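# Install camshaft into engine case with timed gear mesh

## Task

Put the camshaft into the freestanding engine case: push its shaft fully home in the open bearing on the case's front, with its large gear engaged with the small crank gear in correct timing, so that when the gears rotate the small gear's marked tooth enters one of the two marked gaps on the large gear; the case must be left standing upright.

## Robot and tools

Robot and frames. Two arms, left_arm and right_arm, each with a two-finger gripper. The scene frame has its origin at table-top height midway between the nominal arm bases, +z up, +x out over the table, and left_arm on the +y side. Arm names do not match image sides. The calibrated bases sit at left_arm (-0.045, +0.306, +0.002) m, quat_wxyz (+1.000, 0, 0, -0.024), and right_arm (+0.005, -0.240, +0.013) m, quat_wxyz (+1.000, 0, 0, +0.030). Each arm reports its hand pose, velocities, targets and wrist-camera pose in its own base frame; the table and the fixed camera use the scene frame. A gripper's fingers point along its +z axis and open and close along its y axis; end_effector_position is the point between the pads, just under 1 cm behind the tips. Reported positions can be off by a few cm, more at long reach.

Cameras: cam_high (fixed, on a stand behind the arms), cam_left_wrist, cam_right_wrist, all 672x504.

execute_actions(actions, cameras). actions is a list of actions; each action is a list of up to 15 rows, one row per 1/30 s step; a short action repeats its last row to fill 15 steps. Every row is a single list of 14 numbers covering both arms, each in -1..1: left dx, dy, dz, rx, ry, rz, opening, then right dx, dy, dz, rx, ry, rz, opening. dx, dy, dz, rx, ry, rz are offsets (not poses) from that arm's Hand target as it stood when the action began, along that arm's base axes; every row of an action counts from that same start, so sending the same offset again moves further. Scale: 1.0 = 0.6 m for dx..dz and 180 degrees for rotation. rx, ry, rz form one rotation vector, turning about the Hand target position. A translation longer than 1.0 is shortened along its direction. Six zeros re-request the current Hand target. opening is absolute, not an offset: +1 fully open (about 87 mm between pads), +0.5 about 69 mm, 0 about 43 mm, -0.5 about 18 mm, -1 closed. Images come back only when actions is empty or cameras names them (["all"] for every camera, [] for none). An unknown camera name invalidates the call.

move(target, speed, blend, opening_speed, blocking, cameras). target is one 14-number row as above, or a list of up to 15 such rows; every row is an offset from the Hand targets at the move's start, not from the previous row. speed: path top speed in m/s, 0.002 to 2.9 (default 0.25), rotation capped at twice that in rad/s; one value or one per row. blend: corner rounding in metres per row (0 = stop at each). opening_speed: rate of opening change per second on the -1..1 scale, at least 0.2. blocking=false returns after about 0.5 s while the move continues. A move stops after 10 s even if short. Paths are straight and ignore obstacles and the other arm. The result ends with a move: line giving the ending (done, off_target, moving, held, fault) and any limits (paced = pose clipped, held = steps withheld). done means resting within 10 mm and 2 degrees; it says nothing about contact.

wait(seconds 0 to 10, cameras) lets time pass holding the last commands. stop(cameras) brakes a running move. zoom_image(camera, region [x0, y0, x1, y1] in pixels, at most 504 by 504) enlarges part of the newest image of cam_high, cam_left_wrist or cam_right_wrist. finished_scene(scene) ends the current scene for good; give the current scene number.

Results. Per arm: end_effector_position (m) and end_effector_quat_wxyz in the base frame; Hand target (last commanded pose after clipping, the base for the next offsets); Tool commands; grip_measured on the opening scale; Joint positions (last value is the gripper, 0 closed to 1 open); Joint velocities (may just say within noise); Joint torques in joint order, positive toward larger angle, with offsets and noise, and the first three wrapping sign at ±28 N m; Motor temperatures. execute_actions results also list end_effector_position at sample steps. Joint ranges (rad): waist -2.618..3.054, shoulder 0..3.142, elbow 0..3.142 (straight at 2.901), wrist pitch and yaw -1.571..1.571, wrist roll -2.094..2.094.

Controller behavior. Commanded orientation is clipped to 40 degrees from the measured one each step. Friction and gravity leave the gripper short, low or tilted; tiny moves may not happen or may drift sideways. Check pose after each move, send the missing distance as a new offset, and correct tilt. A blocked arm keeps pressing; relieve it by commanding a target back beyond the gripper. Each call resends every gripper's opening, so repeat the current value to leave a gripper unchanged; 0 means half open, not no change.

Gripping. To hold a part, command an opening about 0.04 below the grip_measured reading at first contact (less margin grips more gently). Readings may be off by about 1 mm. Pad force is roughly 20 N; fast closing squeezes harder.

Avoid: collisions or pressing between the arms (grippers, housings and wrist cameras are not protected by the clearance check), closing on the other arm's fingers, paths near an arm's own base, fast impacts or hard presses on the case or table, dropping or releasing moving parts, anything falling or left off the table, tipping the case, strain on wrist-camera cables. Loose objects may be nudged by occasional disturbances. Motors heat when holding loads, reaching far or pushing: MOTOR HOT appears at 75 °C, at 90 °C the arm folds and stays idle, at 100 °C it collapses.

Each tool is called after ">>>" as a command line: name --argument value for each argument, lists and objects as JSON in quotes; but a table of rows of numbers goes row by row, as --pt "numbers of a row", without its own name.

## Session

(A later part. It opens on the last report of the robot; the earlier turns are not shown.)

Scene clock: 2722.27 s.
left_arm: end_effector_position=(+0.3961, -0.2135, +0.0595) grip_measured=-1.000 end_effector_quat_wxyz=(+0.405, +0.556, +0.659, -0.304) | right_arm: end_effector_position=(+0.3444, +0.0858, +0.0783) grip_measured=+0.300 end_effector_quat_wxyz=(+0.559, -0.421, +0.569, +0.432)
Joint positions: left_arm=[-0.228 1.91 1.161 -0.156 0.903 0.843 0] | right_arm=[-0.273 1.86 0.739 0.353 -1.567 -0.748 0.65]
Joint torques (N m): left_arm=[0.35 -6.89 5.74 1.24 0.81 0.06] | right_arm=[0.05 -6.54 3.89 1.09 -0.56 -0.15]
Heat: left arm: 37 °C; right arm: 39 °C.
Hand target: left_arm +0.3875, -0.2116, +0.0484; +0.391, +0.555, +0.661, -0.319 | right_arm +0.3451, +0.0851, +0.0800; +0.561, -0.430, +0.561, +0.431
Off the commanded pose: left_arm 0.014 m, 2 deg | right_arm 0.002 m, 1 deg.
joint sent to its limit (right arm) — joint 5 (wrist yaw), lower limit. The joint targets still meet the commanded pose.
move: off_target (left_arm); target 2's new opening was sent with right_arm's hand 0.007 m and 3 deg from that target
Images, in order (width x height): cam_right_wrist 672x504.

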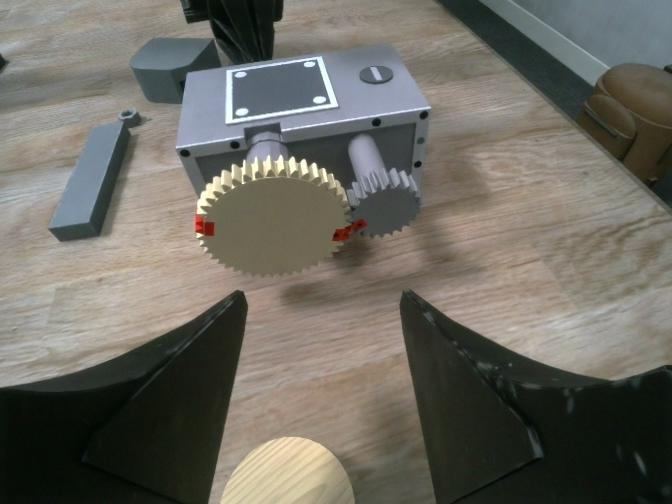

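>>> move --pt "0 0.04 0.02 0 0 0 -1 -0.01 0.0 0.06 0 0 0 0.3" --pt "0 0.03 0.145 0 0 0 -1 -0.031 0.003 0.205 0 0 0 0.3" --pt "0 -0.045 0.145 0 0 0 -1 -0.031 0.125 0.215 -0.15 0.272 -0.41 -0.35" --pt "0 -0.045 0.10 0 0 0 -1 -0.036 0.1307 0.115 -0.15 0.272 -0.41 -0.35" --pt "0 -0.045 0.05 0 0 0 -1 -0.001 0.1288 0.033 -0.15 0.272 -0.41 -0.35" --pt "0 -0.045 -0.01 0 0 0 -1 0.001 0.1288 0.013 -0.15 0.272 -0.41 -0.35" --speed '[0.2,0.3,0.3,0.15,0.08,0.05]' --blend '[0.01,0.01,0,0.005,0.005,0]' --cameras '["cam_left_wrist","cam_right_wrist"]'

Scene clock: 2769.23 s.
left_arm: end_effector_position=(+0.3957, -0.2510, +0.1035) grip_measured=-1.000 end_effector_quat_wxyz=(+0.455, +0.572, +0.597, -0.329) | right_arm: end_effector_position=(+0.3433, +0.1637, +0.0923) grip_measured=-0.350 end_effector_quat_wxyz=(+0.331, +0.072, +0.941, +0.020)
Joint positions: left_arm=[-0.285 1.865 1.17 -0.028 0.98 0.77 0] | right_arm=[0.54 1.584 1.099 -0.488 0.336 0.588 0.325]
Joint torques (N m): left_arm=[-0.7 -2.81 3.36 0.93 -0.67 0.02] | right_arm=[-0.57 -5.59 4.41 1.39 0.17 -0.11]
Heat: left arm: 38 °C; right arm: 38 °C.
Hand target: left_arm +0.3876, -0.2385, +0.0424; +0.391, +0.555, +0.661, -0.319 | right_arm +0.3457, +0.1623, +0.0878; +0.331, +0.073, +0.941, +0.021
Off the commanded pose: left_arm 0.063 m, 11 deg | right_arm 0.005 m, 0 deg.
move: off_target (left_arm)
Images, in order (width x height): cam_left_wrist 672x504, cam_right_wrist 672x504.

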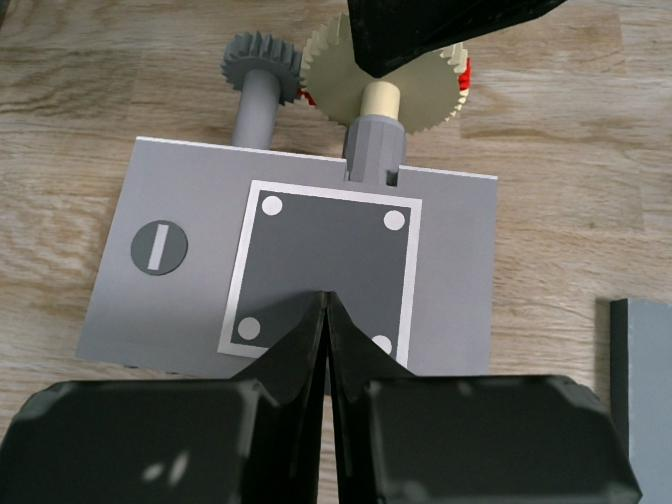

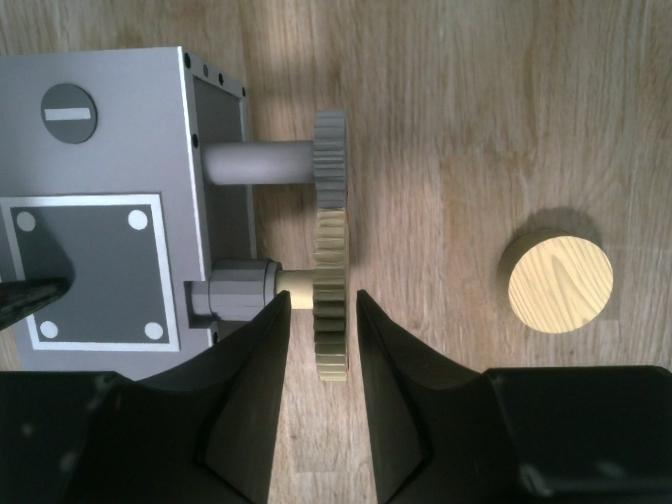

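>>> move --pt "0 0 0 0 0 0 -1 0 -0.005 0.0 0 0 0 -0.35" --pt "0 0 0 0 0 0 -1 0 -0.005 0.005 0 0 0 -0.8" --speed 0.05 --opening_speed 0.6

>>> move --pt "0 0 0 0 0 0 -1 0.012 -0.01 0.012 -0.01 0.01 -0.01 -0.8" --pt "0 0 0 0 0 0 -1 -0.002 -0.02 -0.002 -0.015 -0.01 -0.02 -0.8" --pt "0 0 0 0 0 0 -1 0.012 -0.026 -0.002 -0.015 0.01 -0.01 -0.8" --pt "0 0 0 0 0 0 -1 -0.004 -0.032 0.012 -0.015 -0.01 -0.03 -0.8" --pt "0 0 0 0 0 0 -1 0.012 -0.034 -0.002 -0.015 0.01 -0.01 -0.8" --pt "0 0 0 0 0 0 -1 -0.004 -0.036 0.012 -0.015 -0.01 -0.03 -0.8" --pt "0 0 0 0 0 0 -1 0.012 -0.036 -0.002 -0.015 0.01 -0.01 -0.8" --pt "0 0 0 0 0 0 -1 -0.004 -0.038 0.012 -0.015 -0.01 -0.03 -0.8" --pt "0 0 0 0 0 0 -1 0.004 -0.04 0.005 -0.015 0 -0.02 -0.8" --speed 0.08 --cameras '["cam_left_wrist","cam_right_wrist"]'

Scene clock: 2781.57 s.
left_arm: end_effector_position=(+0.3956, -0.2510, +0.1034) grip_measured=-1.000 end_effector_quat_wxyz=(+0.455, +0.572, +0.597, -0.329) | right_arm: end_effector_position=(+0.3435, +0.1604, +0.0902) grip_measured=-0.656 end_effector_quat_wxyz=(+0.328, +0.069, +0.942, +0.018)
Joint positions: left_arm=[-0.285 1.865 1.17 -0.027 0.98 0.77 0] | right_arm=[0.531 1.584 1.092 -0.484 0.33 0.575 0.172]
Joint torques (N m): left_arm=[-0.7 -2.81 3.33 0.93 -0.67 0.02] | right_arm=[-0.49 -6.38 5.11 1.29 0.17 -0.05]
Heat: left arm: 36 °C; right arm: 38 °C.
Hand target: left_arm +0.3875, -0.2385, +0.0423; +0.391, +0.555, +0.661, -0.319 | right_arm +0.3457, +0.1594, +0.0909; +0.331, +0.073, +0.941, +0.021
Off the commanded pose: left_arm 0.063 m, 11 deg | right_arm 0.003 m, 1 deg.
move: off_target (left_arm)

Scene clock: 2788.63 s.
left_arm: end_effector_position=(+0.3984, -0.2540, +0.1040) grip_measured=-1.000 end_effector_quat_wxyz=(+0.463, +0.575, +0.590, -0.327) | right_arm: end_effector_position=(+0.3437, +0.1520, +0.0896) grip_measured=-0.656 end_effector_quat_wxyz=(+0.327, +0.080, +0.941, +0.013)
Joint positions: left_arm=[-0.289 1.873 1.17 0.002 0.983 0.77 0] | right_arm=[0.512 1.575 1.083 -0.488 0.333 0.58 0.172]
Joint torques (N m): left_arm=[-0.39 -3.52 3.19 0.67 -0.71 -0.01] | right_arm=[-2 -6.58 6.09 0.97 0.72 -0.1]
Heat: left arm: 35 °C; right arm: 38 °C.
Hand target: left_arm +0.3876, -0.2385, +0.0423; +0.391, +0.555, +0.661, -0.319 | right_arm +0.3480, +0.1354, +0.0938; +0.333, +0.094, +0.938, -0.011
Off the commanded pose: left_arm 0.065 m, 12 deg | right_arm 0.018 m, 3 deg.
move: off_target (left_arm, right_arm)
Images, in order (width x height): cam_left_wrist 672x504, cam_right_wrist 672x504.

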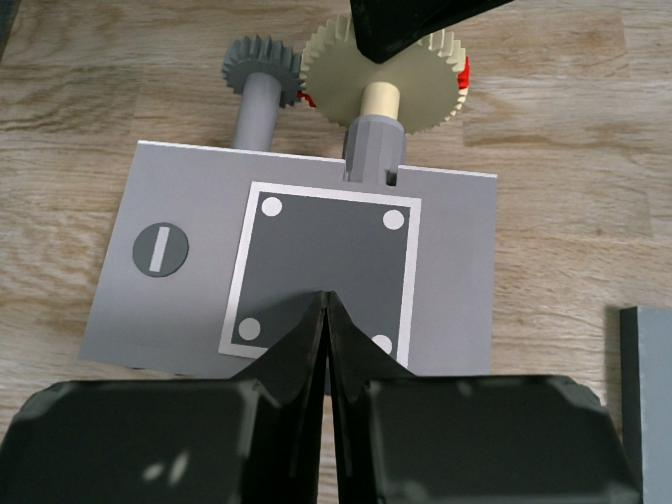

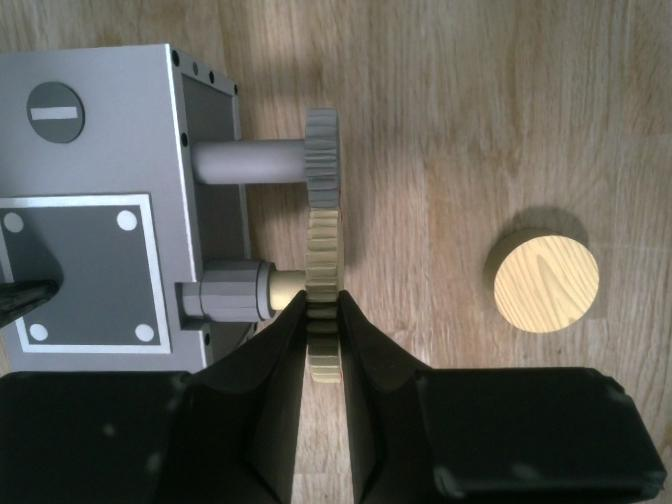

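>>> move --pt "0 0.015 0 0 0 0 -1 0.008 -0.002 0.012 0 0.01 0.01 -0.8" --pt "0 0.015 0 0 0 0 -1 -0.008 -0.004 -0.004 0 -0.01 -0.01 -0.8" --pt "0 0.015 0 0 0 0 -1 0.008 -0.006 -0.004 0 0.01 0.01 -0.8" --pt "0 0.015 0 0 0 0 -1 -0.008 -0.008 0.012 0 -0.01 -0.01 -0.8" --pt "0 0.015 0 0 0 0 -1 0.008 -0.008 0.012 0 0.01 0.01 -0.8" --pt "0 0.015 0 0 0 0 -1 -0.008 -0.008 -0.004 0 -0.01 -0.01 -0.8" --pt "0 0.015 0 0 0 0 -1 0.008 -0.008 -0.004 0 0.01 0.01 -0.8" --pt "0 0.015 0 0 0 0 -1 0 -0.008 0.004 0 0 0 -0.8" --speed 0.08 --cameras '["cam_left_wrist","cam_right_wrist"]'

>>> zoom_image --camera "cam_left_wrist" --region '[270, 30, 350, 130]'

Scene clock: 2802.00 s.
left_arm: end_effector_position=(+0.3972, -0.2536, +0.1032) grip_measured=-1.000 end_effector_quat_wxyz=(+0.469, +0.581, +0.579, -0.328) | right_arm: end_effector_position=(+0.3431, +0.1350, +0.0895) grip_measured=-0.659 end_effector_quat_wxyz=(+0.314, +0.079, +0.946, -0.003)
Joint positions: left_arm=[-0.284 1.873 1.154 0.026 1.002 0.787 0] | right_arm=[0.472 1.573 1.095 -0.532 0.325 0.545 0.171]
Joint torques (N m): left_arm=[1.26 -4.08 3.78 0.28 -0.76 0.02] | right_arm=[0.28 -7.47 5.04 1.28 0.7 0.1]
Heat: left arm: 34 °C; right arm: 38 °C.
Hand target: left_arm +0.3876, -0.2296, +0.0424; +0.391, +0.555, +0.661, -0.319 | right_arm +0.3481, +0.1306, +0.0963; +0.333, +0.094, +0.938, -0.011
Off the commanded pose: left_arm 0.066 m, 13 deg | right_arm 0.009 m, 3 deg.
move: off_target (left_arm, right_arm)
Images, in order (width x height): cam_left_wrist 672x504, cam_right_wrist 672x504.

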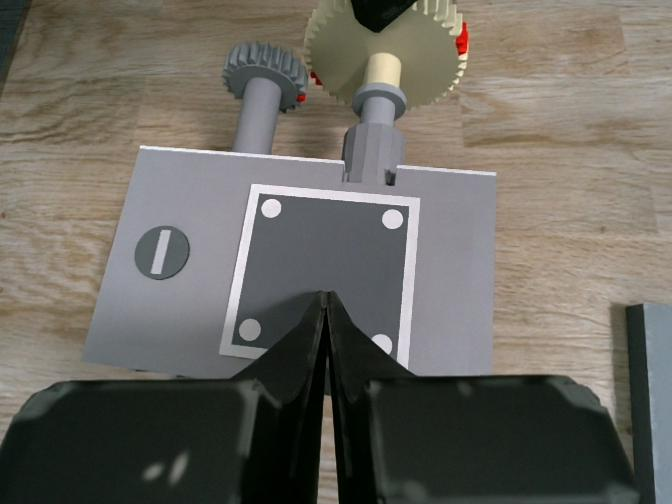

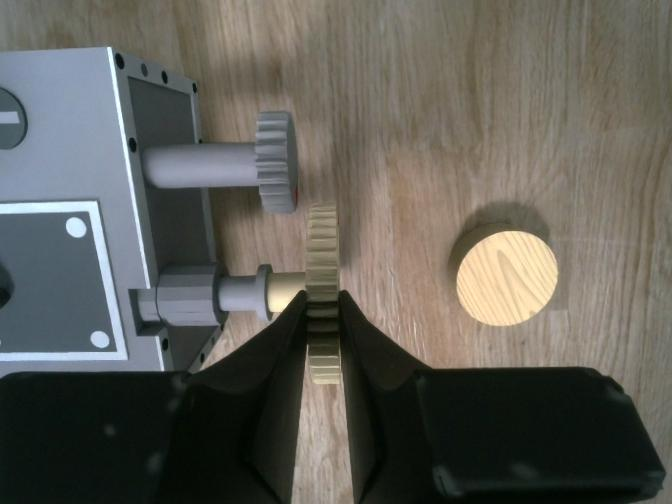

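Scaled by 5.040 from the camera's 672x504 image, which has a finer 960x720 frame.

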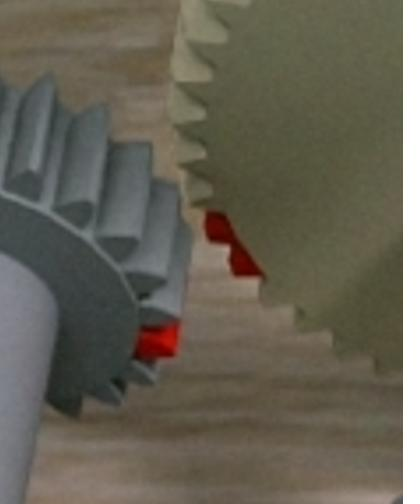

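>>> move --pt "0 0.015 0 0 0 0 -1 -0.007 0.006 -0.003 0.008 -0.045 0.01 -0.8" --pt "0 0.015 0 0 0 0 -1 -0.009 0.006 -0.004 0.008 -0.05 0.01 -0.8" --speed 0.08 --cameras '["cam_left_wrist"]'

>>> zoom_image --camera "cam_left_wrist" --region '[270, 30, 350, 130]'

Scene clock: 2811.00 s.
left_arm: end_effector_position=(+0.3974, -0.2485, +0.1028) grip_measured=-1.000 end_effector_quat_wxyz=(+0.471, +0.584, +0.573, -0.329) | right_arm: end_effector_position=(+0.3381, +0.1356, +0.0903) grip_measured=-0.657 end_effector_quat_wxyz=(+0.387, +0.078, +0.919, +0.013)
Joint positions: left_arm=[-0.269 1.873 1.151 0.016 1.022 0.814 0] | right_arm=[0.512 1.452 0.902 -0.31 0.391 0.534 0.172]
Joint torques (N m): left_arm=[2.02 -4.51 3.54 0.14 -0.81 0.02] | right_arm=[0.24 -6.13 4.01 1.7 0.5 -0.05]
Heat: left arm: 34 °C; right arm: 37 °C.
Hand target: left_arm +0.3876, -0.2205, +0.0423; +0.391, +0.555, +0.661, -0.319 | right_arm +0.3426, +0.1341, +0.0938; +0.405, +0.084, +0.910, +0.013
Off the commanded pose: left_arm 0.067 m, 14 deg | right_arm 0.006 m, 2 deg.
move: off_target (left_arm)
Images, in order (width x height): cam_left_wrist 672x504.

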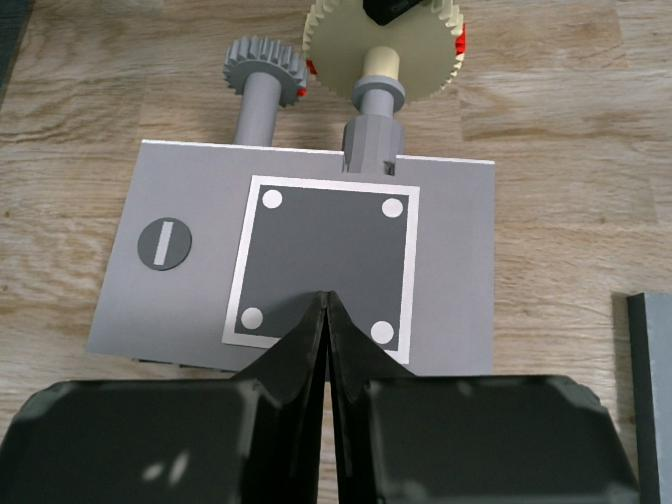

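Scaled by 5.040 from the camera's 672x504 image, which has a finer 960x720 frame.

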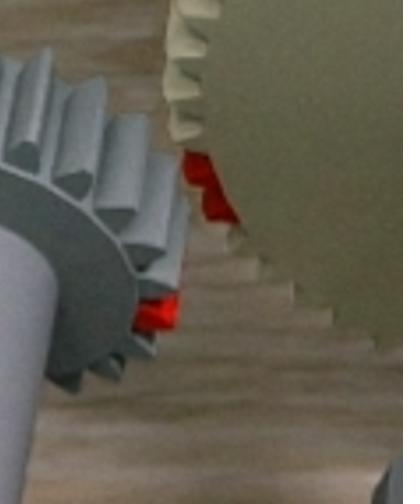

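>>> move --pt "0 0.0 0.10 0 0 0 -1 -0.001 0 -0.001 0 -0.005 0 -0.8" --pt "0 0.0 0.171 0 0 0 -1 -0.001 0 -0.001 0 -0.005 0 -0.8" --pt "0 0.09 0.15 0 0 0 -1 -0.001 0 -0.001 0 -0.005 0 -0.8" --pt "0 0.08 0.01 0 0 0 -1 -0.001 0 -0.001 0 -0.005 0 -0.8" --pt "0 0.006 0.01 0 0 0 -1 -0.001 0.004 -0.001 0 -0.005 0 -0.8" --speed '[0.06,0.15,0.2,0.15,0.05]' --blend '[0.005,0.01,0.01,0,0]' --cameras '["cam_left_wrist","cam_right_wrist"]'

Scene clock: 2833.20 s.
left_arm: end_effector_position=(+0.3908, -0.2170, +0.0604) grip_measured=-1.000 end_effector_quat_wxyz=(+0.401, +0.558, +0.654, -0.317) | right_arm: end_effector_position=(+0.3385, +0.1351, +0.0902) grip_measured=-0.657 end_effector_quat_wxyz=(+0.398, +0.075, +0.914, +0.009)
Joint positions: left_arm=[-0.232 1.91 1.161 -0.171 0.926 0.846 0] | right_arm=[0.521 1.443 0.88 -0.278 0.413 0.524 0.172]
Joint torques (N m): left_arm=[-0.59 -6.65 5.74 1.51 0.44 -0.12] | right_arm=[0.54 -5.65 4.49 1.64 0.41 0.07]
Heat: left arm: 34 °C; right arm: 39 °C.
Hand target: left_arm +0.3875, -0.2170, +0.0483; +0.391, +0.555, +0.661, -0.319 | right_arm +0.3420, +0.1365, +0.0933; +0.412, +0.084, +0.907, +0.014
Off the commanded pose: left_arm 0.013 m, 1 deg | right_arm 0.005 m, 2 deg.
move: off_target (left_arm)
Images, in order (width x height): cam_left_wrist 672x504, cam_right_wrist 672x504.

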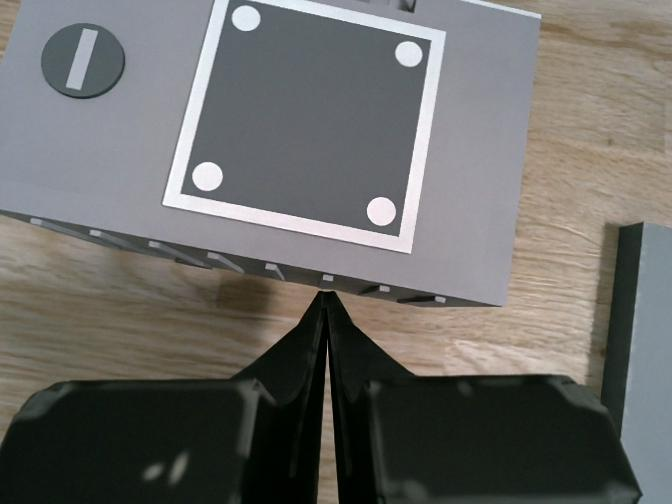

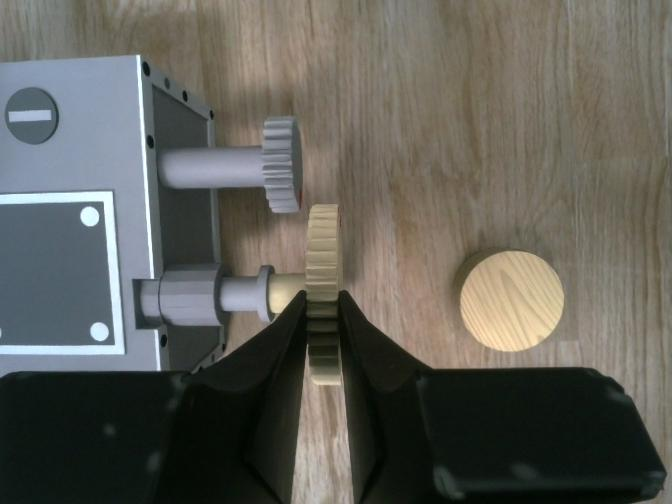

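>>> move --pt "0 -0.012 0.0 0 0 0 -1 0.002 0.012 -0.002 0.01 0 0.01 -0.8" --pt "0 -0.016 0.0 0 0 0 -1 -0.002 0.018 0.002 -0.005 0 -0.005 -0.8" --pt "0 -0.02 0.0 0 0 0 -1 0.002 0.024 -0.002 0.01 0 0.01 -0.8" --pt "0 -0.022 0.0 0 0 0 -1 -0.002 0.028 0.002 -0.005 0 -0.005 -0.8" --pt "0 -0.022 0.0 0 0 0 -1 0.002 0.03 -0.002 0.01 0 0.01 -0.8" --pt "0 -0.022 0.0 0 0 0 -1 0.0 0.03 0.0 0 0 0 -0.8" --speed 0.05 --cameras '["cam_right_wrist"]'

Scene clock: 2853.20 s.
left_arm: end_effector_position=(+0.3936, -0.2222, +0.0581) grip_measured=-1.000 end_effector_quat_wxyz=(+0.399, +0.552, +0.664, -0.308) | right_arm: end_effector_position=(+0.3363, +0.1394, +0.0903) grip_measured=-0.658 end_effector_quat_wxyz=(+0.407, +0.075, +0.910, -0.012)
Joint positions: left_arm=[-0.252 1.914 1.161 -0.141 0.887 0.803 0] | right_arm=[0.567 1.457 0.889 -0.289 0.487 0.548 0.171]
Joint torques (N m): left_arm=[-1.99 -6.49 6.06 1.67 0.64 -0.12] | right_arm=[1.43 -3.59 6.64 1.53 0.01 0.24]
Heat: left arm: 36 °C; right arm: 39 °C.
Hand target: left_arm +0.3876, -0.2301, +0.0482; +0.391, +0.555, +0.661, -0.319 | right_arm +0.3420, +0.1545, +0.0933; +0.412, +0.084, +0.907, +0.014
Off the commanded pose: left_arm 0.014 m, 2 deg | right_arm 0.016 m, 3 deg.
move: off_target (left_arm, right_arm)
Images, in order (width x height): cam_right_wrist 672x504.

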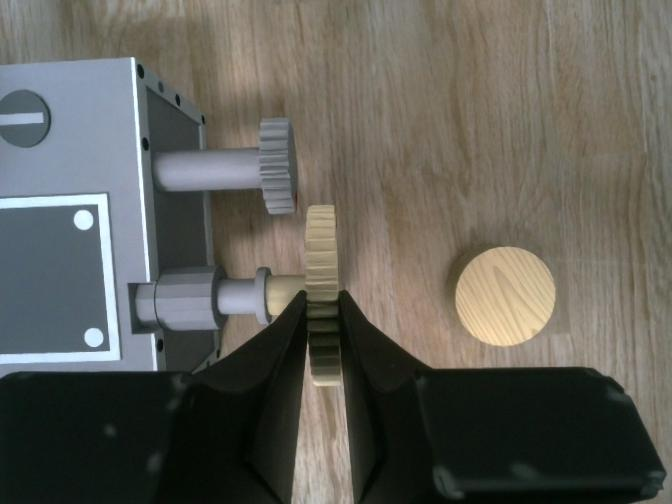

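>>> move --pt "0 0 0.0 0 0 0 -1 0.009 0.004 0.005 0 0.02 0 -0.8" --pt "0 0 0.0 0 0 0 -1 0.001 0.005 -0.001 0.01 0.0 0.01 -0.8" --pt "0 0 0.0 0 0 0 -1 0.009 0.006 0.005 -0.005 0.02 -0.005 -0.8" --pt "0 0 0.0 0 0 0 -1 0.001 0.006 -0.001 0.01 0.0 0.01 -0.8" --pt "0 0 0.0 0 0 0 -1 0.007 0.006 0.003 0 0.012 0 -0.8" --pt "0 0 0.0 0 0 0 -1 0.003 0.006 0.001 0 0.004 0 -0.8" --speed 0.05 --cameras '["cam_right_wrist"]'

Scene clock: 2865.67 s.
left_arm: end_effector_position=(+0.3938, -0.2221, +0.0581) grip_measured=-1.000 end_effector_quat_wxyz=(+0.399, +0.552, +0.665, -0.307) | right_arm: end_effector_position=(+0.3381, +0.1411, +0.0907) grip_measured=-0.658 end_effector_quat_wxyz=(+0.391, +0.074, +0.917, -0.021)
Joint positions: left_arm=[-0.252 1.914 1.161 -0.14 0.886 0.803 0] | right_arm=[0.566 1.492 0.945 -0.352 0.483 0.556 0.171]
Joint torques (N m): left_arm=[-1.99 -6.48 6.05 1.66 0.65 -0.13] | right_arm=[1.81 -5.29 4.81 1.8 0.01 0.26]
Heat: left arm: 37 °C; right arm: 39 °C.
Hand target: left_arm +0.3876, -0.2301, +0.0483; +0.391, +0.555, +0.661, -0.319 | right_arm +0.3439, +0.1581, +0.0939; +0.406, +0.084, +0.910, +0.013
Off the commanded pose: left_arm 0.014 m, 2 deg | right_arm 0.018 m, 5 deg.
move: off_target (left_arm, right_arm)
Images, in order (width x height): cam_right_wrist 672x504.

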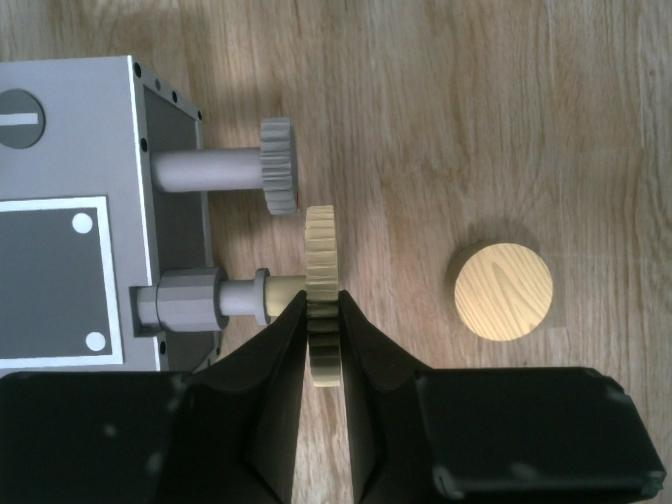

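>>> move --pt "0 0 0.0 0 0 0 -1 0.006 0.004 0.010 0.01 0.01 0.015 -0.8" --pt "0 0 0.0 0 0 0 -1 -0.002 0.006 0.004 0.01 -0.01 0.015 -0.8" --pt "0 0 0.0 0 0 0 -1 0.008 0.008 0.008 0.01 0.01 0.015 -0.8" --pt "0 0 0.0 0 0 0 -1 -0.002 0.010 0.014 0.01 -0.01 0.015 -0.8" --pt "0 0 0.0 0 0 0 -1 0.008 0.012 0.008 0.01 0.01 0.015 -0.8" --pt "0 0 0.0 0 0 0 -1 -0.002 0.012 0.014 0.01 -0.01 0.015 -0.8" --pt "0 0 0.0 0 0 0 -1 0.001 0.012 0.009 0.01 0.0 0.015 -0.8" --speed 0.06 --cameras '["cam_right_wrist"]'

Scene clock: 2879.03 s.
left_arm: end_effector_position=(+0.3939, -0.2220, +0.0580) grip_measured=-1.000 end_effector_quat_wxyz=(+0.399, +0.552, +0.665, -0.307) | right_arm: end_effector_position=(+0.3376, +0.1473, +0.0908) grip_measured=-0.660 end_effector_quat_wxyz=(+0.397, +0.065, +0.916, -0.004)
Joint positions: left_arm=[-0.252 1.914 1.161 -0.14 0.885 0.803 0] | right_arm=[0.57 1.478 0.922 -0.312 0.457 0.541 0.17]
Joint torques (N m): left_arm=[-1.99 -6.48 6.06 1.66 0.67 -0.13] | right_arm=[0.72 -5.26 6.69 1.6 -0.32 0.15]
Heat: left arm: 37 °C; right arm: 40 °C.
Hand target: left_arm +0.3876, -0.2301, +0.0482; +0.391, +0.555, +0.661, -0.319 | right_arm +0.3445, +0.1653, +0.0992; +0.404, +0.069, +0.911, +0.037
Off the commanded pose: left_arm 0.014 m, 2 deg | right_arm 0.021 m, 5 deg.
move: off_target (left_arm, right_arm)
Images, in order (width x height): cam_right_wrist 672x504.

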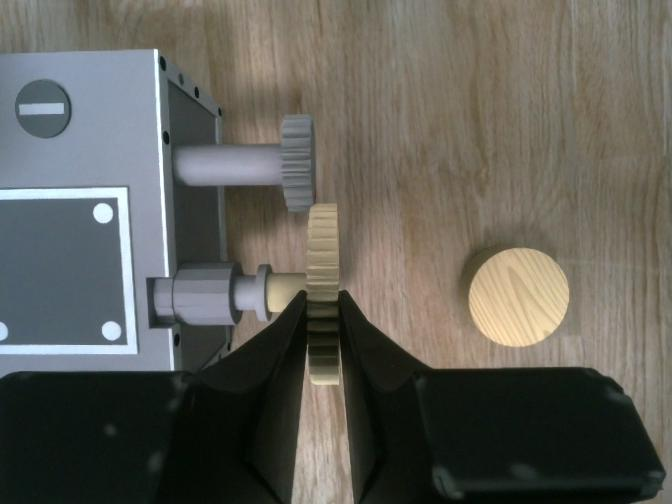

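>>> move --pt "0 0 0.0 0 0 0 -1 0.002 0.002 0.001 0 0.007 0 -0.8" --pt "0 0 0.0 0 0 0 -1 0.004 0.003 0.002 0 0.015 0 -0.8" --pt "0 0 0.0 0 0 0 -1 0.002 0.004 0.001 0 0.007 0 -0.8" --pt "0 0 0.0 0 0 0 -1 0.003 0.004 0.002 0 0.011 0 -0.8" --speed 0.03 --cameras '["cam_right_wrist"]'

>>> zoom_image --camera "cam_right_wrist" --region '[220, 90, 380, 330]'

Scene clock: 2887.63 s.
left_arm: end_effector_position=(+0.3939, -0.2220, +0.0580) grip_measured=-1.000 end_effector_quat_wxyz=(+0.399, +0.552, +0.665, -0.307) | right_arm: end_effector_position=(+0.3376, +0.1480, +0.0907) grip_measured=-0.660 end_effector_quat_wxyz=(+0.379, +0.063, +0.923, -0.008)
Joint positions: left_arm=[-0.252 1.914 1.161 -0.14 0.885 0.803 0] | right_arm=[0.563 1.503 0.967 -0.371 0.439 0.546 0.17]
Joint torques (N m): left_arm=[-1.99 -6.49 6.06 1.67 0.67 -0.12] | right_arm=[0.81 -5.33 7.1 1.58 -0.32 0.19]
Heat: left arm: 37 °C; right arm: 40 °C.
Hand target: left_arm +0.3876, -0.2301, +0.0482; +0.391, +0.555, +0.661, -0.319 | right_arm +0.3463, +0.1678, +0.1005; +0.389, +0.070, +0.918, +0.036
Off the commanded pose: left_arm 0.014 m, 2 deg | right_arm 0.024 m, 5 deg.
move: off_target (left_arm, right_arm)
Images, in order (width x height): cam_right_wrist 672x504.

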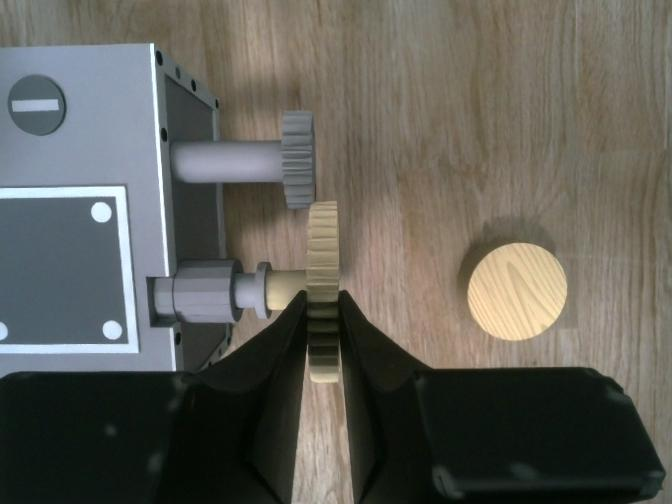

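Scaled by 2.100 from the camera's 672x504 image, which has a finer 960x720 frame.

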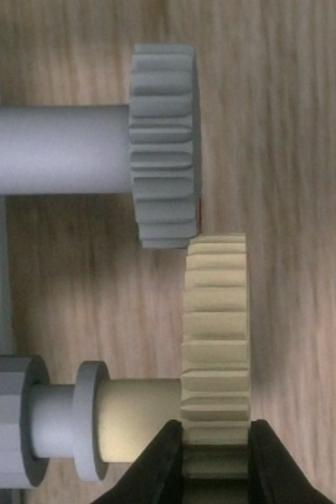

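>>> move --pt "0 0 0.0 0 0 0 -1 0.0 -0.012 0.0 0 0.0 0 -0.8" --pt "0 0 0.0 0 0 0 -1 0.005 -0.012 0.002 0 0.01 0 -0.8" --pt "0 0 0.0 0 0 0 -1 0.005 -0.002 0.002 0 0.01 0 -0.8" --pt "0 0 0.0 0 0 0 -1 0.007 -0.002 0.003 0 0.014 0 -0.8" --pt "0 0 0.0 0 0 0 -1 0.003 -0.001 0.001 0 0.007 0 -0.8" --speed 0.04 --cameras '["cam_right_wrist"]'

>>> zoom_image --camera "cam_right_wrist" --region '[220, 90, 380, 330]'

Scene clock: 2899.10 s.
left_arm: end_effector_position=(+0.3939, -0.2220, +0.0580) grip_measured=-1.000 end_effector_quat_wxyz=(+0.399, +0.552, +0.665, -0.307) | right_arm: end_effector_position=(+0.3385, +0.1476, +0.0908) grip_measured=-0.660 end_effector_quat_wxyz=(+0.356, +0.062, +0.932, -0.005)
Joint positions: left_arm=[-0.252 1.914 1.161 -0.14 0.885 0.803 0] | right_arm=[0.542 1.528 1.015 -0.431 0.398 0.545 0.17]
Joint torques (N m): left_arm=[-1.99 -6.48 6.06 1.67 0.66 -0.13] | right_arm=[1.66 -6.32 5.82 1.77 -0.08 0.18]
Heat: left arm: 37 °C; right arm: 40 °C.
Hand target: left_arm +0.3876, -0.2301, +0.0483; +0.391, +0.555, +0.661, -0.319 | right_arm +0.3481, +0.1671, +0.1011; +0.379, +0.070, +0.922, +0.035
Off the commanded pose: left_arm 0.014 m, 2 deg | right_arm 0.024 m, 5 deg.
move: off_target (left_arm, right_arm)
Images, in order (width x height): cam_right_wrist 672x504.

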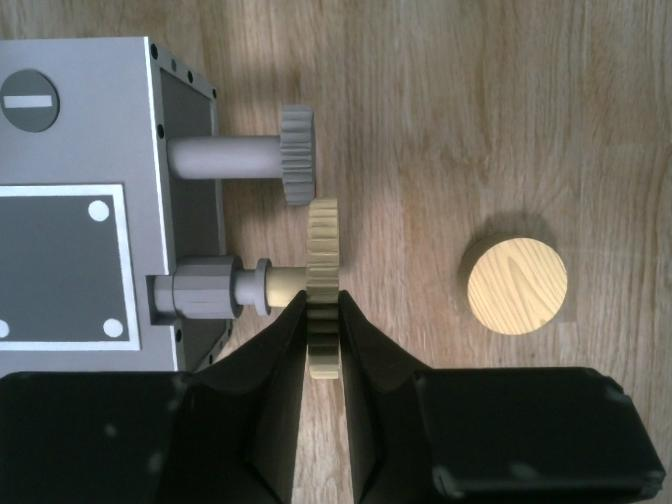

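Scaled by 2.100 from the camera's 672x504 image, which has a finer 960x720 frame.

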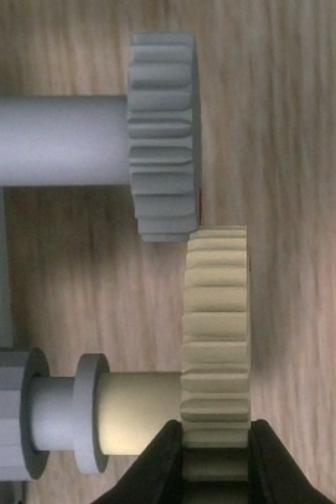

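>>> move --pt "0 0 0.0 0 0 0 -1 0.002 -0.012 0.001 0 -0.012 0 -0.8" --pt "0 0 0.0 0 0 0 -1 0.004 -0.012 0.002 0 -0.008 0 -0.8" --pt "0 0 0.0 0 0 0 -1 0.004 0.001 0.002 0.0 -0.008 0 -0.8" --pt "0 0 0.0 0 0 0 -1 0.005 0.001 0.002 0 -0.004 0 -0.8" --speed 0.04 --cameras '["cam_right_wrist"]'

>>> zoom_image --camera "cam_right_wrist" --region '[220, 90, 380, 330]'

Scene clock: 2908.80 s.
left_arm: end_effector_position=(+0.3939, -0.2220, +0.0580) grip_measured=-1.000 end_effector_quat_wxyz=(+0.399, +0.552, +0.665, -0.307) | right_arm: end_effector_position=(+0.3381, +0.1480, +0.0904) grip_measured=-0.660 end_effector_quat_wxyz=(+0.368, +0.062, +0.928, +0.000)
Joint positions: left_arm=[-0.252 1.914 1.161 -0.14 0.885 0.803 0] | right_arm=[0.547 1.509 0.982 -0.389 0.406 0.542 0.17]
Joint torques (N m): left_arm=[-1.99 -6.49 6.06 1.66 0.66 -0.13] | right_arm=[1.22 -4.36 8.13 1.58 -0.1 0.18]
Heat: left arm: 37 °C; right arm: 40 °C.
Hand target: left_arm +0.3876, -0.2301, +0.0483; +0.391, +0.555, +0.661, -0.319 | right_arm +0.3511, +0.1678, +0.1023; +0.384, +0.070, +0.920, +0.036
Off the commanded pose: left_arm 0.014 m, 2 deg | right_arm 0.026 m, 5 deg.
move: off_target (left_arm, right_arm)
Images, in order (width x height): cam_right_wrist 672x504.

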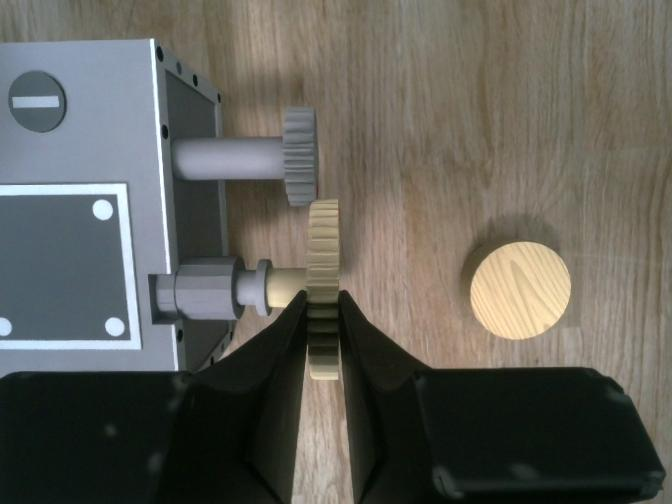

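Scaled by 2.100 from the camera's 672x504 image, which has a finer 960x720 frame.

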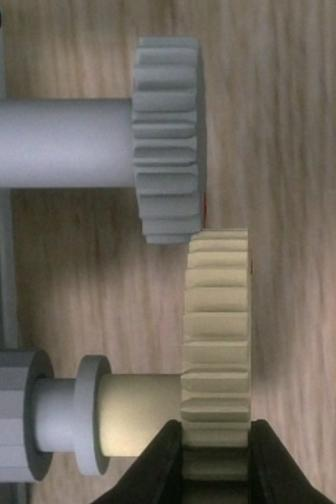

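>>> move --pt "0 0 0.0 0 0 0 -1 -0.008 0.004 0.0 0 0 0 -0.8" --pt "0 0 0.0 0 0 0 -1 -0.004 0.008 -0.004 0.005 0.01 0.005 -0.8" --pt "0 0 0.0 0 0 0 -1 -0.01 0.012 0.003 -0.005 -0.01 -0.005 -0.8" --pt "0 0 0.0 0 0 0 -1 -0.004 0.014 -0.003 0.005 0.01 0.005 -0.8" --pt "0 0 0.0 0 0 0 -1 -0.01 0.014 0.003 0 -0.01 0 -0.8" --pt "0 0 0.0 0 0 0 -1 -0.007 0.014 0.0 0 0 0 -0.8" --speed 0.05 --cameras '["cam_right_wrist"]'

>>> zoom_image --camera "cam_right_wrist" --region '[220, 90, 380, 330]'

Scene clock: 2924.00 s.
left_arm: end_effector_position=(+0.3953, -0.2206, +0.0569) grip_measured=-1.000 end_effector_quat_wxyz=(+0.399, +0.552, +0.668, -0.301) | right_arm: end_effector_position=(+0.3352, +0.1514, +0.0910) grip_measured=-0.661 end_effector_quat_wxyz=(+0.368, +0.068, +0.927, -0.016)
Joint positions: left_arm=[-0.252 1.914 1.161 -0.14 0.872 0.803 0] | right_arm=[0.579 1.525 1.004 -0.424 0.454 0.576 0.17]
Joint torques (N m): left_arm=[-1.99 -6.49 6.09 1.66 0.81 -0.13] | right_arm=[1.21 -5.49 7.12 1.73 -0.37 0.1]
Heat: left arm: 38 °C; right arm: 40 °C.
Hand target: left_arm +0.3876, -0.2301, +0.0482; +0.391, +0.555, +0.661, -0.319 | right_arm +0.3470, +0.1761, +0.1024; +0.385, +0.070, +0.920, +0.036
Off the commanded pose: left_arm 0.015 m, 2 deg | right_arm 0.030 m, 6 deg.
move: off_target (left_arm, right_arm)
Images, in order (width x height): cam_right_wrist 672x504.

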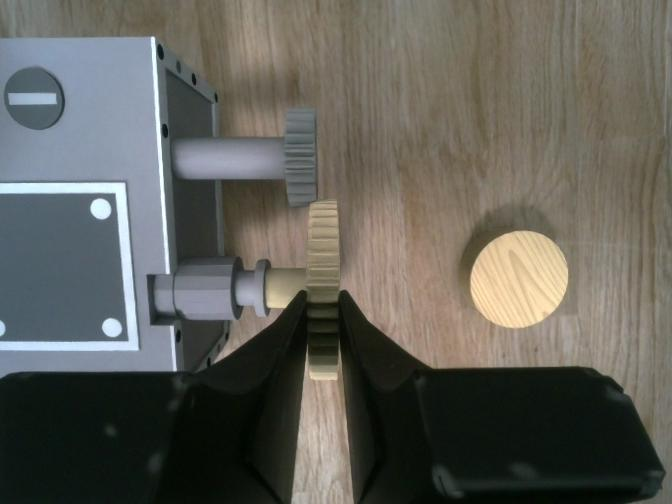

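Scaled by 2.100 from the camera's 672x504 image, which has a finer 960x720 frame.

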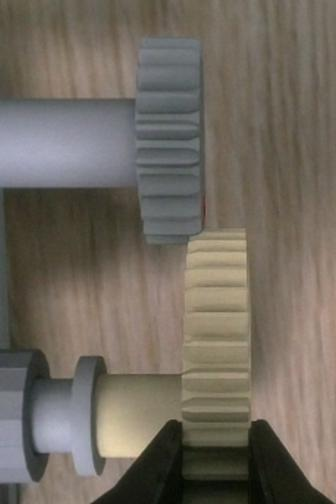

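>>> move --pt "-0.008 -0.01 0 0 0 0 -1 -0.004 0.0 -0.006 0.005 0.008 0 -0.8" --pt "-0.008 -0.016 0 0 0 0 -1 -0.014 0.003 0.0 0 -0.008 0 -0.8" --pt "-0.008 -0.016 0 0 0 0 -1 -0.004 0.006 0.003 0.005 0.008 0 -0.8" --pt "-0.008 -0.016 0 0 0 0 -1 -0.014 0.006 -0.006 0 -0.008 0 -0.8" --pt "-0.008 -0.016 0 0 0 0 -1 -0.004 0.006 0.003 0.005 0.008 0 -0.8" --pt "-0.008 -0.016 0 0 0 0 -1 -0.009 0.006 -0.002 0 0 0 -0.8" --speed 0.06 --cameras '["cam_right_wrist","cam_left_wrist"]'

>>> zoom_image --camera "cam_right_wrist" --region '[220, 90, 380, 330]'

Scene clock: 2937.60 s.
left_arm: end_effector_position=(+0.3947, -0.2222, +0.0518) grip_measured=-1.000 end_effector_quat_wxyz=(+0.396, +0.546, +0.677, -0.294) | right_arm: end_effector_position=(+0.3349, +0.1592, +0.0909) grip_measured=-0.661 end_effector_quat_wxyz=(+0.367, +0.072, +0.927, -0.005)
Joint positions: left_arm=[-0.264 1.914 1.145 -0.111 0.841 0.774 0] | right_arm=[0.591 1.532 1.011 -0.422 0.445 0.599 0.17]
Joint torques (N m): left_arm=[-3.47 -7.21 5.91 1.75 0.97 -0.17] | right_arm=[1.88 -6.63 5.81 1.69 -0.14 0.05]
Heat: left arm: 38 °C; right arm: 40 °C.
Hand target: left_arm +0.3828, -0.2397, +0.0482; +0.391, +0.555, +0.661, -0.319 | right_arm +0.3415, +0.1798, +0.1011; +0.384, +0.070, +0.920, +0.036
Off the commanded pose: left_arm 0.021 m, 4 deg | right_arm 0.024 m, 5 deg.
move: off_target (left_arm, right_arm)
Images, in order (width x height): cam_left_wrist 672x504, cam_right_wrist 672x504.

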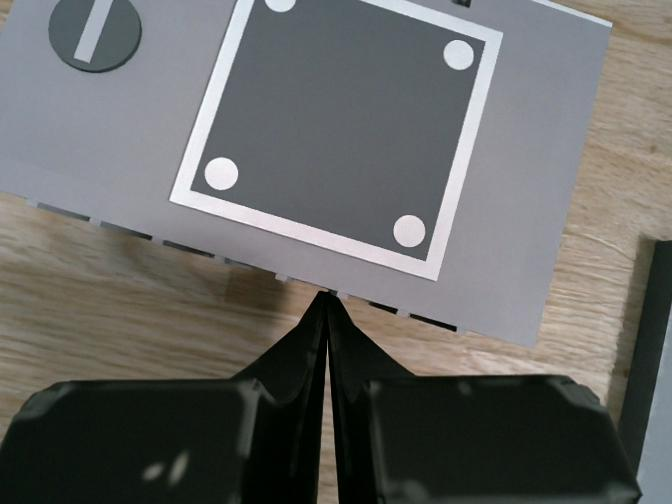

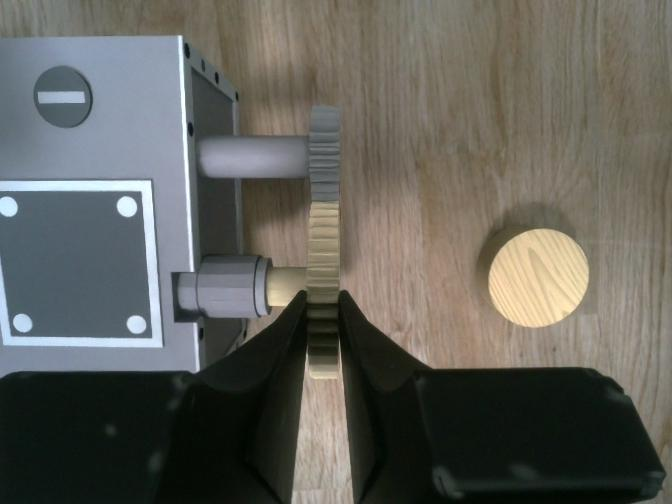

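Scaled by 2.100 from the camera's 672x504 image, which has a finer 960x720 frame.

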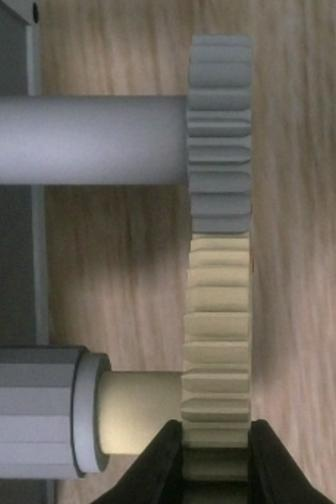

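>>> move --pt "0 0.015 0 0 0 0 -1 -0.002 -0.022 -0.002 0 0 0 -0.8" --pt "0 0.03 0 0 0 0 -1 -0.004 -0.026 -0.004 0 0 0 -0.35" --pt "0 0.03 0 0 0 0 -1 -0.06 -0.026 0.073 0 0 0 -0.35" --pt "0 0.03 0 0 0 0 -1 -0.04 -0.03 0.18 0 0 0 0.3" --pt "0 0.03 0 0 0 0 -1 -0.024 -0.151 0.17 0.1165 -0.2411 0.4114 0.3" --pt "0 0.03 0 0 0 0 -1 0.006 -0.158 -0.035 0.1165 -0.2411 0.4114 0.3" --speed '[0.06,0.06,0.1,0.2,0.3,0.2]' --blend '[0,0,0.005,0,0.01,0]' --cameras '["cam_right_wrist"]'

>>> zoom_image --camera "cam_right_wrist" --region '[328, 206, 368, 246]'

>>> zoom_image --camera "cam_right_wrist" --region '[180, 140, 430, 290]'

Scene clock: 2957.13 s.
left_arm: end_effector_position=(+0.3909, -0.2222, +0.0521) grip_measured=-1.000 end_effector_quat_wxyz=(+0.399, +0.554, +0.664, -0.304) | right_arm: end_effector_position=(+0.3444, +0.0854, +0.0784) grip_measured=+0.300 end_effector_quat_wxyz=(+0.562, -0.426, +0.568, +0.424)
Joint positions: left_arm=[-0.256 1.914 1.136 -0.114 0.879 0.805 0] | right_arm=[-0.273 1.85 0.753 0.254 -1.559 -0.839 0.65]
Joint torques (N m): left_arm=[0.17 -8.01 5.98 1.27 0.87 0.05] | right_arm=[0.12 -6.46 4.26 0.91 -0.57 -0.13]
Heat: left arm: 39 °C; right arm: 40 °C.
Hand target: left_arm +0.3827, -0.2219, +0.0483; +0.391, +0.555, +0.661, -0.319 | right_arm +0.3451, +0.0849, +0.0801; +0.558, -0.436, +0.563, +0.426
Off the commanded pose: left_arm 0.009 m, 2 deg | right_arm 0.002 m, 1 deg.
move: done; target 2's new opening was sent with right_arm's hand 0.011 m and 4 deg from that target
Images, in order (width x height): cam_right_wrist 672x504.

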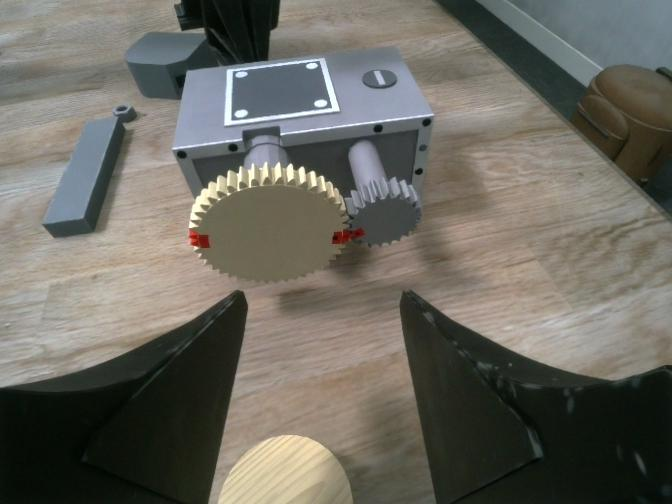

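Scaled by 12.600 from the camera's 672x504 image, which has a finer 960x720 frame.

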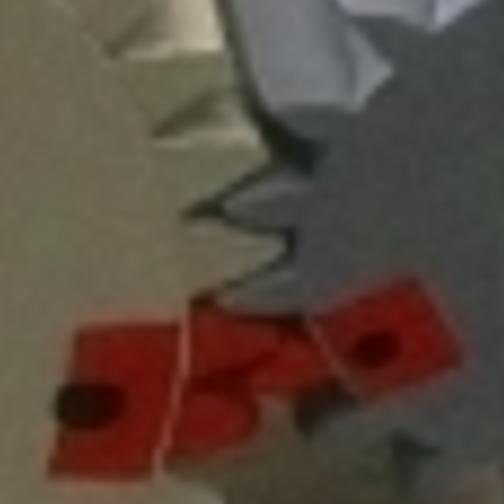

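Scaled by 2.016 from the camera's 672x504 image, which has a finer 960x720 frame.

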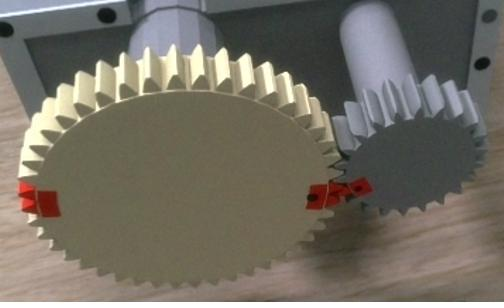

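>>> move --pt "0 0.04 0.02 0 0 0 -1 -0.01 0.0 0.06 0 0 0 0.3" --pt "0 0.06 0.145 0 0 0 -1 -0.031 0.003 0.205 0 0 0 0.3" --pt "-0.05 0.2 0.2 0 0 0 -1 -0.031 0.115 0.215 -0.15 0.272 -0.41 0.3" --speed '[0.2,0.3,0.3]' --blend '[0.01,0.01,0]' --cameras '["cam_left_wrist","cam_right_wrist"]'

>>> zoom_image --camera "cam_right_wrist" --region '[210, 80, 370, 280]'

>>> zoom_image --camera "cam_left_wrist" --region '[250, 0, 420, 150]'

Scene clock: 2971.40 s.
left_arm: end_effector_position=(+0.3520, -0.1009, +0.1503) grip_measured=-1.000 end_effector_quat_wxyz=(+0.373, +0.549, +0.674, -0.324) | right_arm: end_effector_position=(+0.3231, +0.1514, +0.2012) grip_measured=+0.300 end_effector_quat_wxyz=(+0.316, +0.065, +0.946, +0.019)
Joint positions: left_arm=[0.081 1.76 1.426 -1.084 1.026 1.361 0] | right_arm=[0.529 1.507 1.473 -0.963 0.313 0.574 0.65]
Joint torques (N m): left_arm=[0.23 -9.11 9.52 0.33 0.97 0.08] | right_arm=[0.73 -4.85 7.66 1.07 0.34 0.01]
Heat: left arm: 40 °C; right arm: 39 °C.
Hand target: left_arm +0.3527, -0.1018, +0.1684; +0.391, +0.555, +0.661, -0.319 | right_arm +0.3265, +0.1539, +0.2092; +0.324, +0.069, +0.943, +0.021
Off the commanded pose: left_arm 0.018 m, 3 deg | right_arm 0.009 m, 1 deg.
move: off_target (left_arm)
Images, in order (width x height): cam_left_wrist 672x504, cam_right_wrist 672x504.

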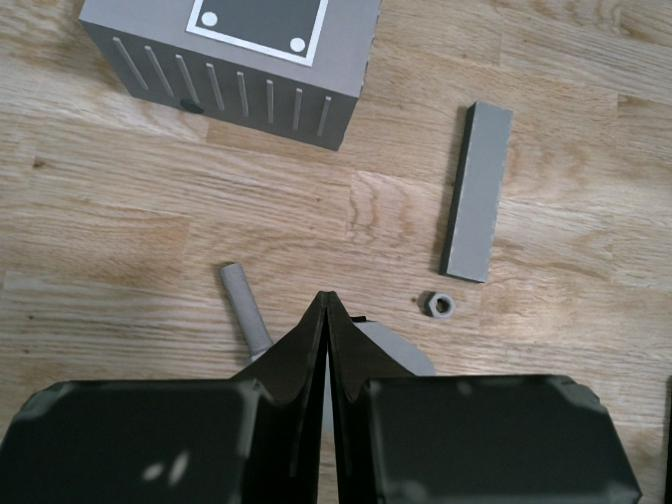

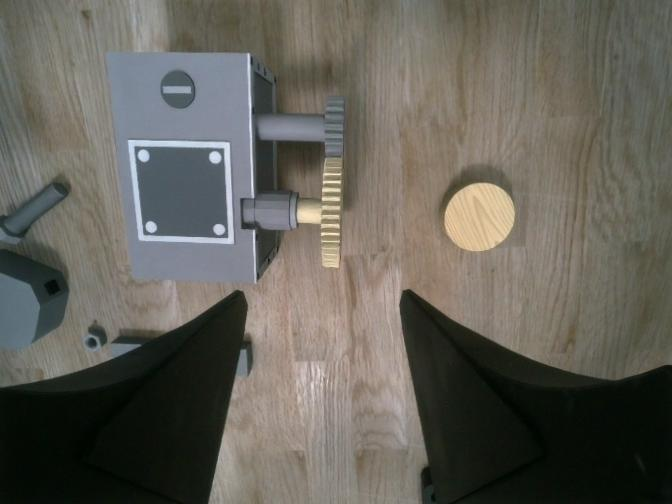

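Scaled by 2.520 from the camera's 672x504 image, which has a finer 960x720 frame.

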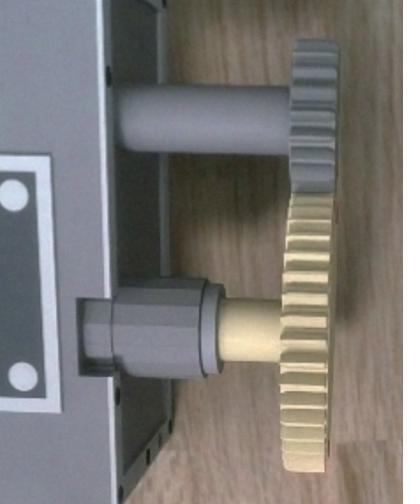

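Scaled by 2.965 from the camera's 672x504 image, which has a finer 960x720 frame.

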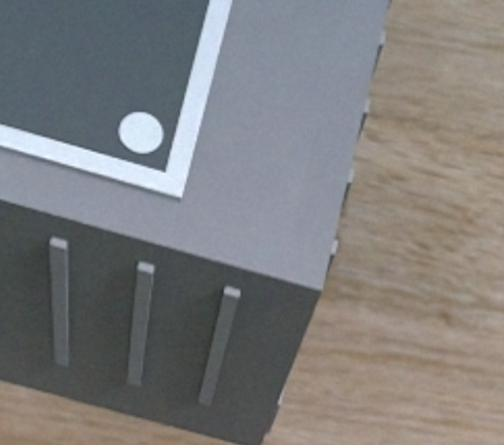

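>>> zoom_image --camera "cam_right_wrist" --region '[270, 170, 350, 250]'

>>> zoom_image --camera "cam_right_wrist" --region '[310, 90, 360, 170]'

Scaled by 6.300 from the camera's 672x504 image, which has a finer 960x720 frame.

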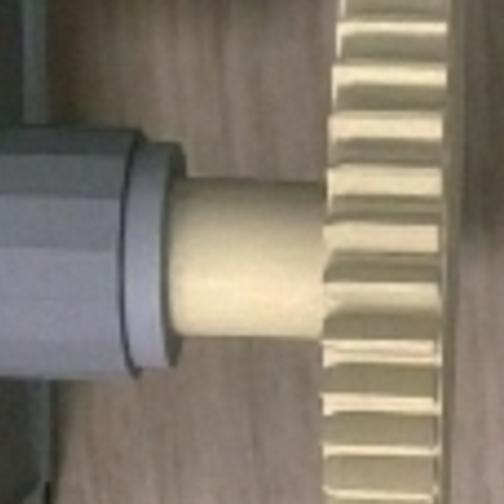

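Scaled by 6.300 from the camera's 672x504 image, which has a finer 960x720 frame.

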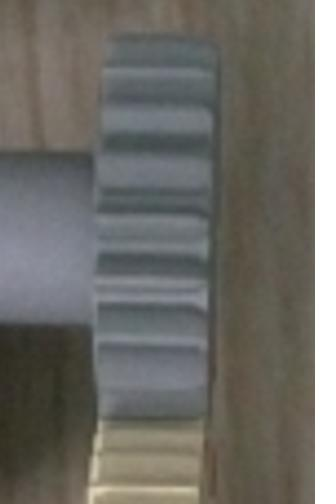

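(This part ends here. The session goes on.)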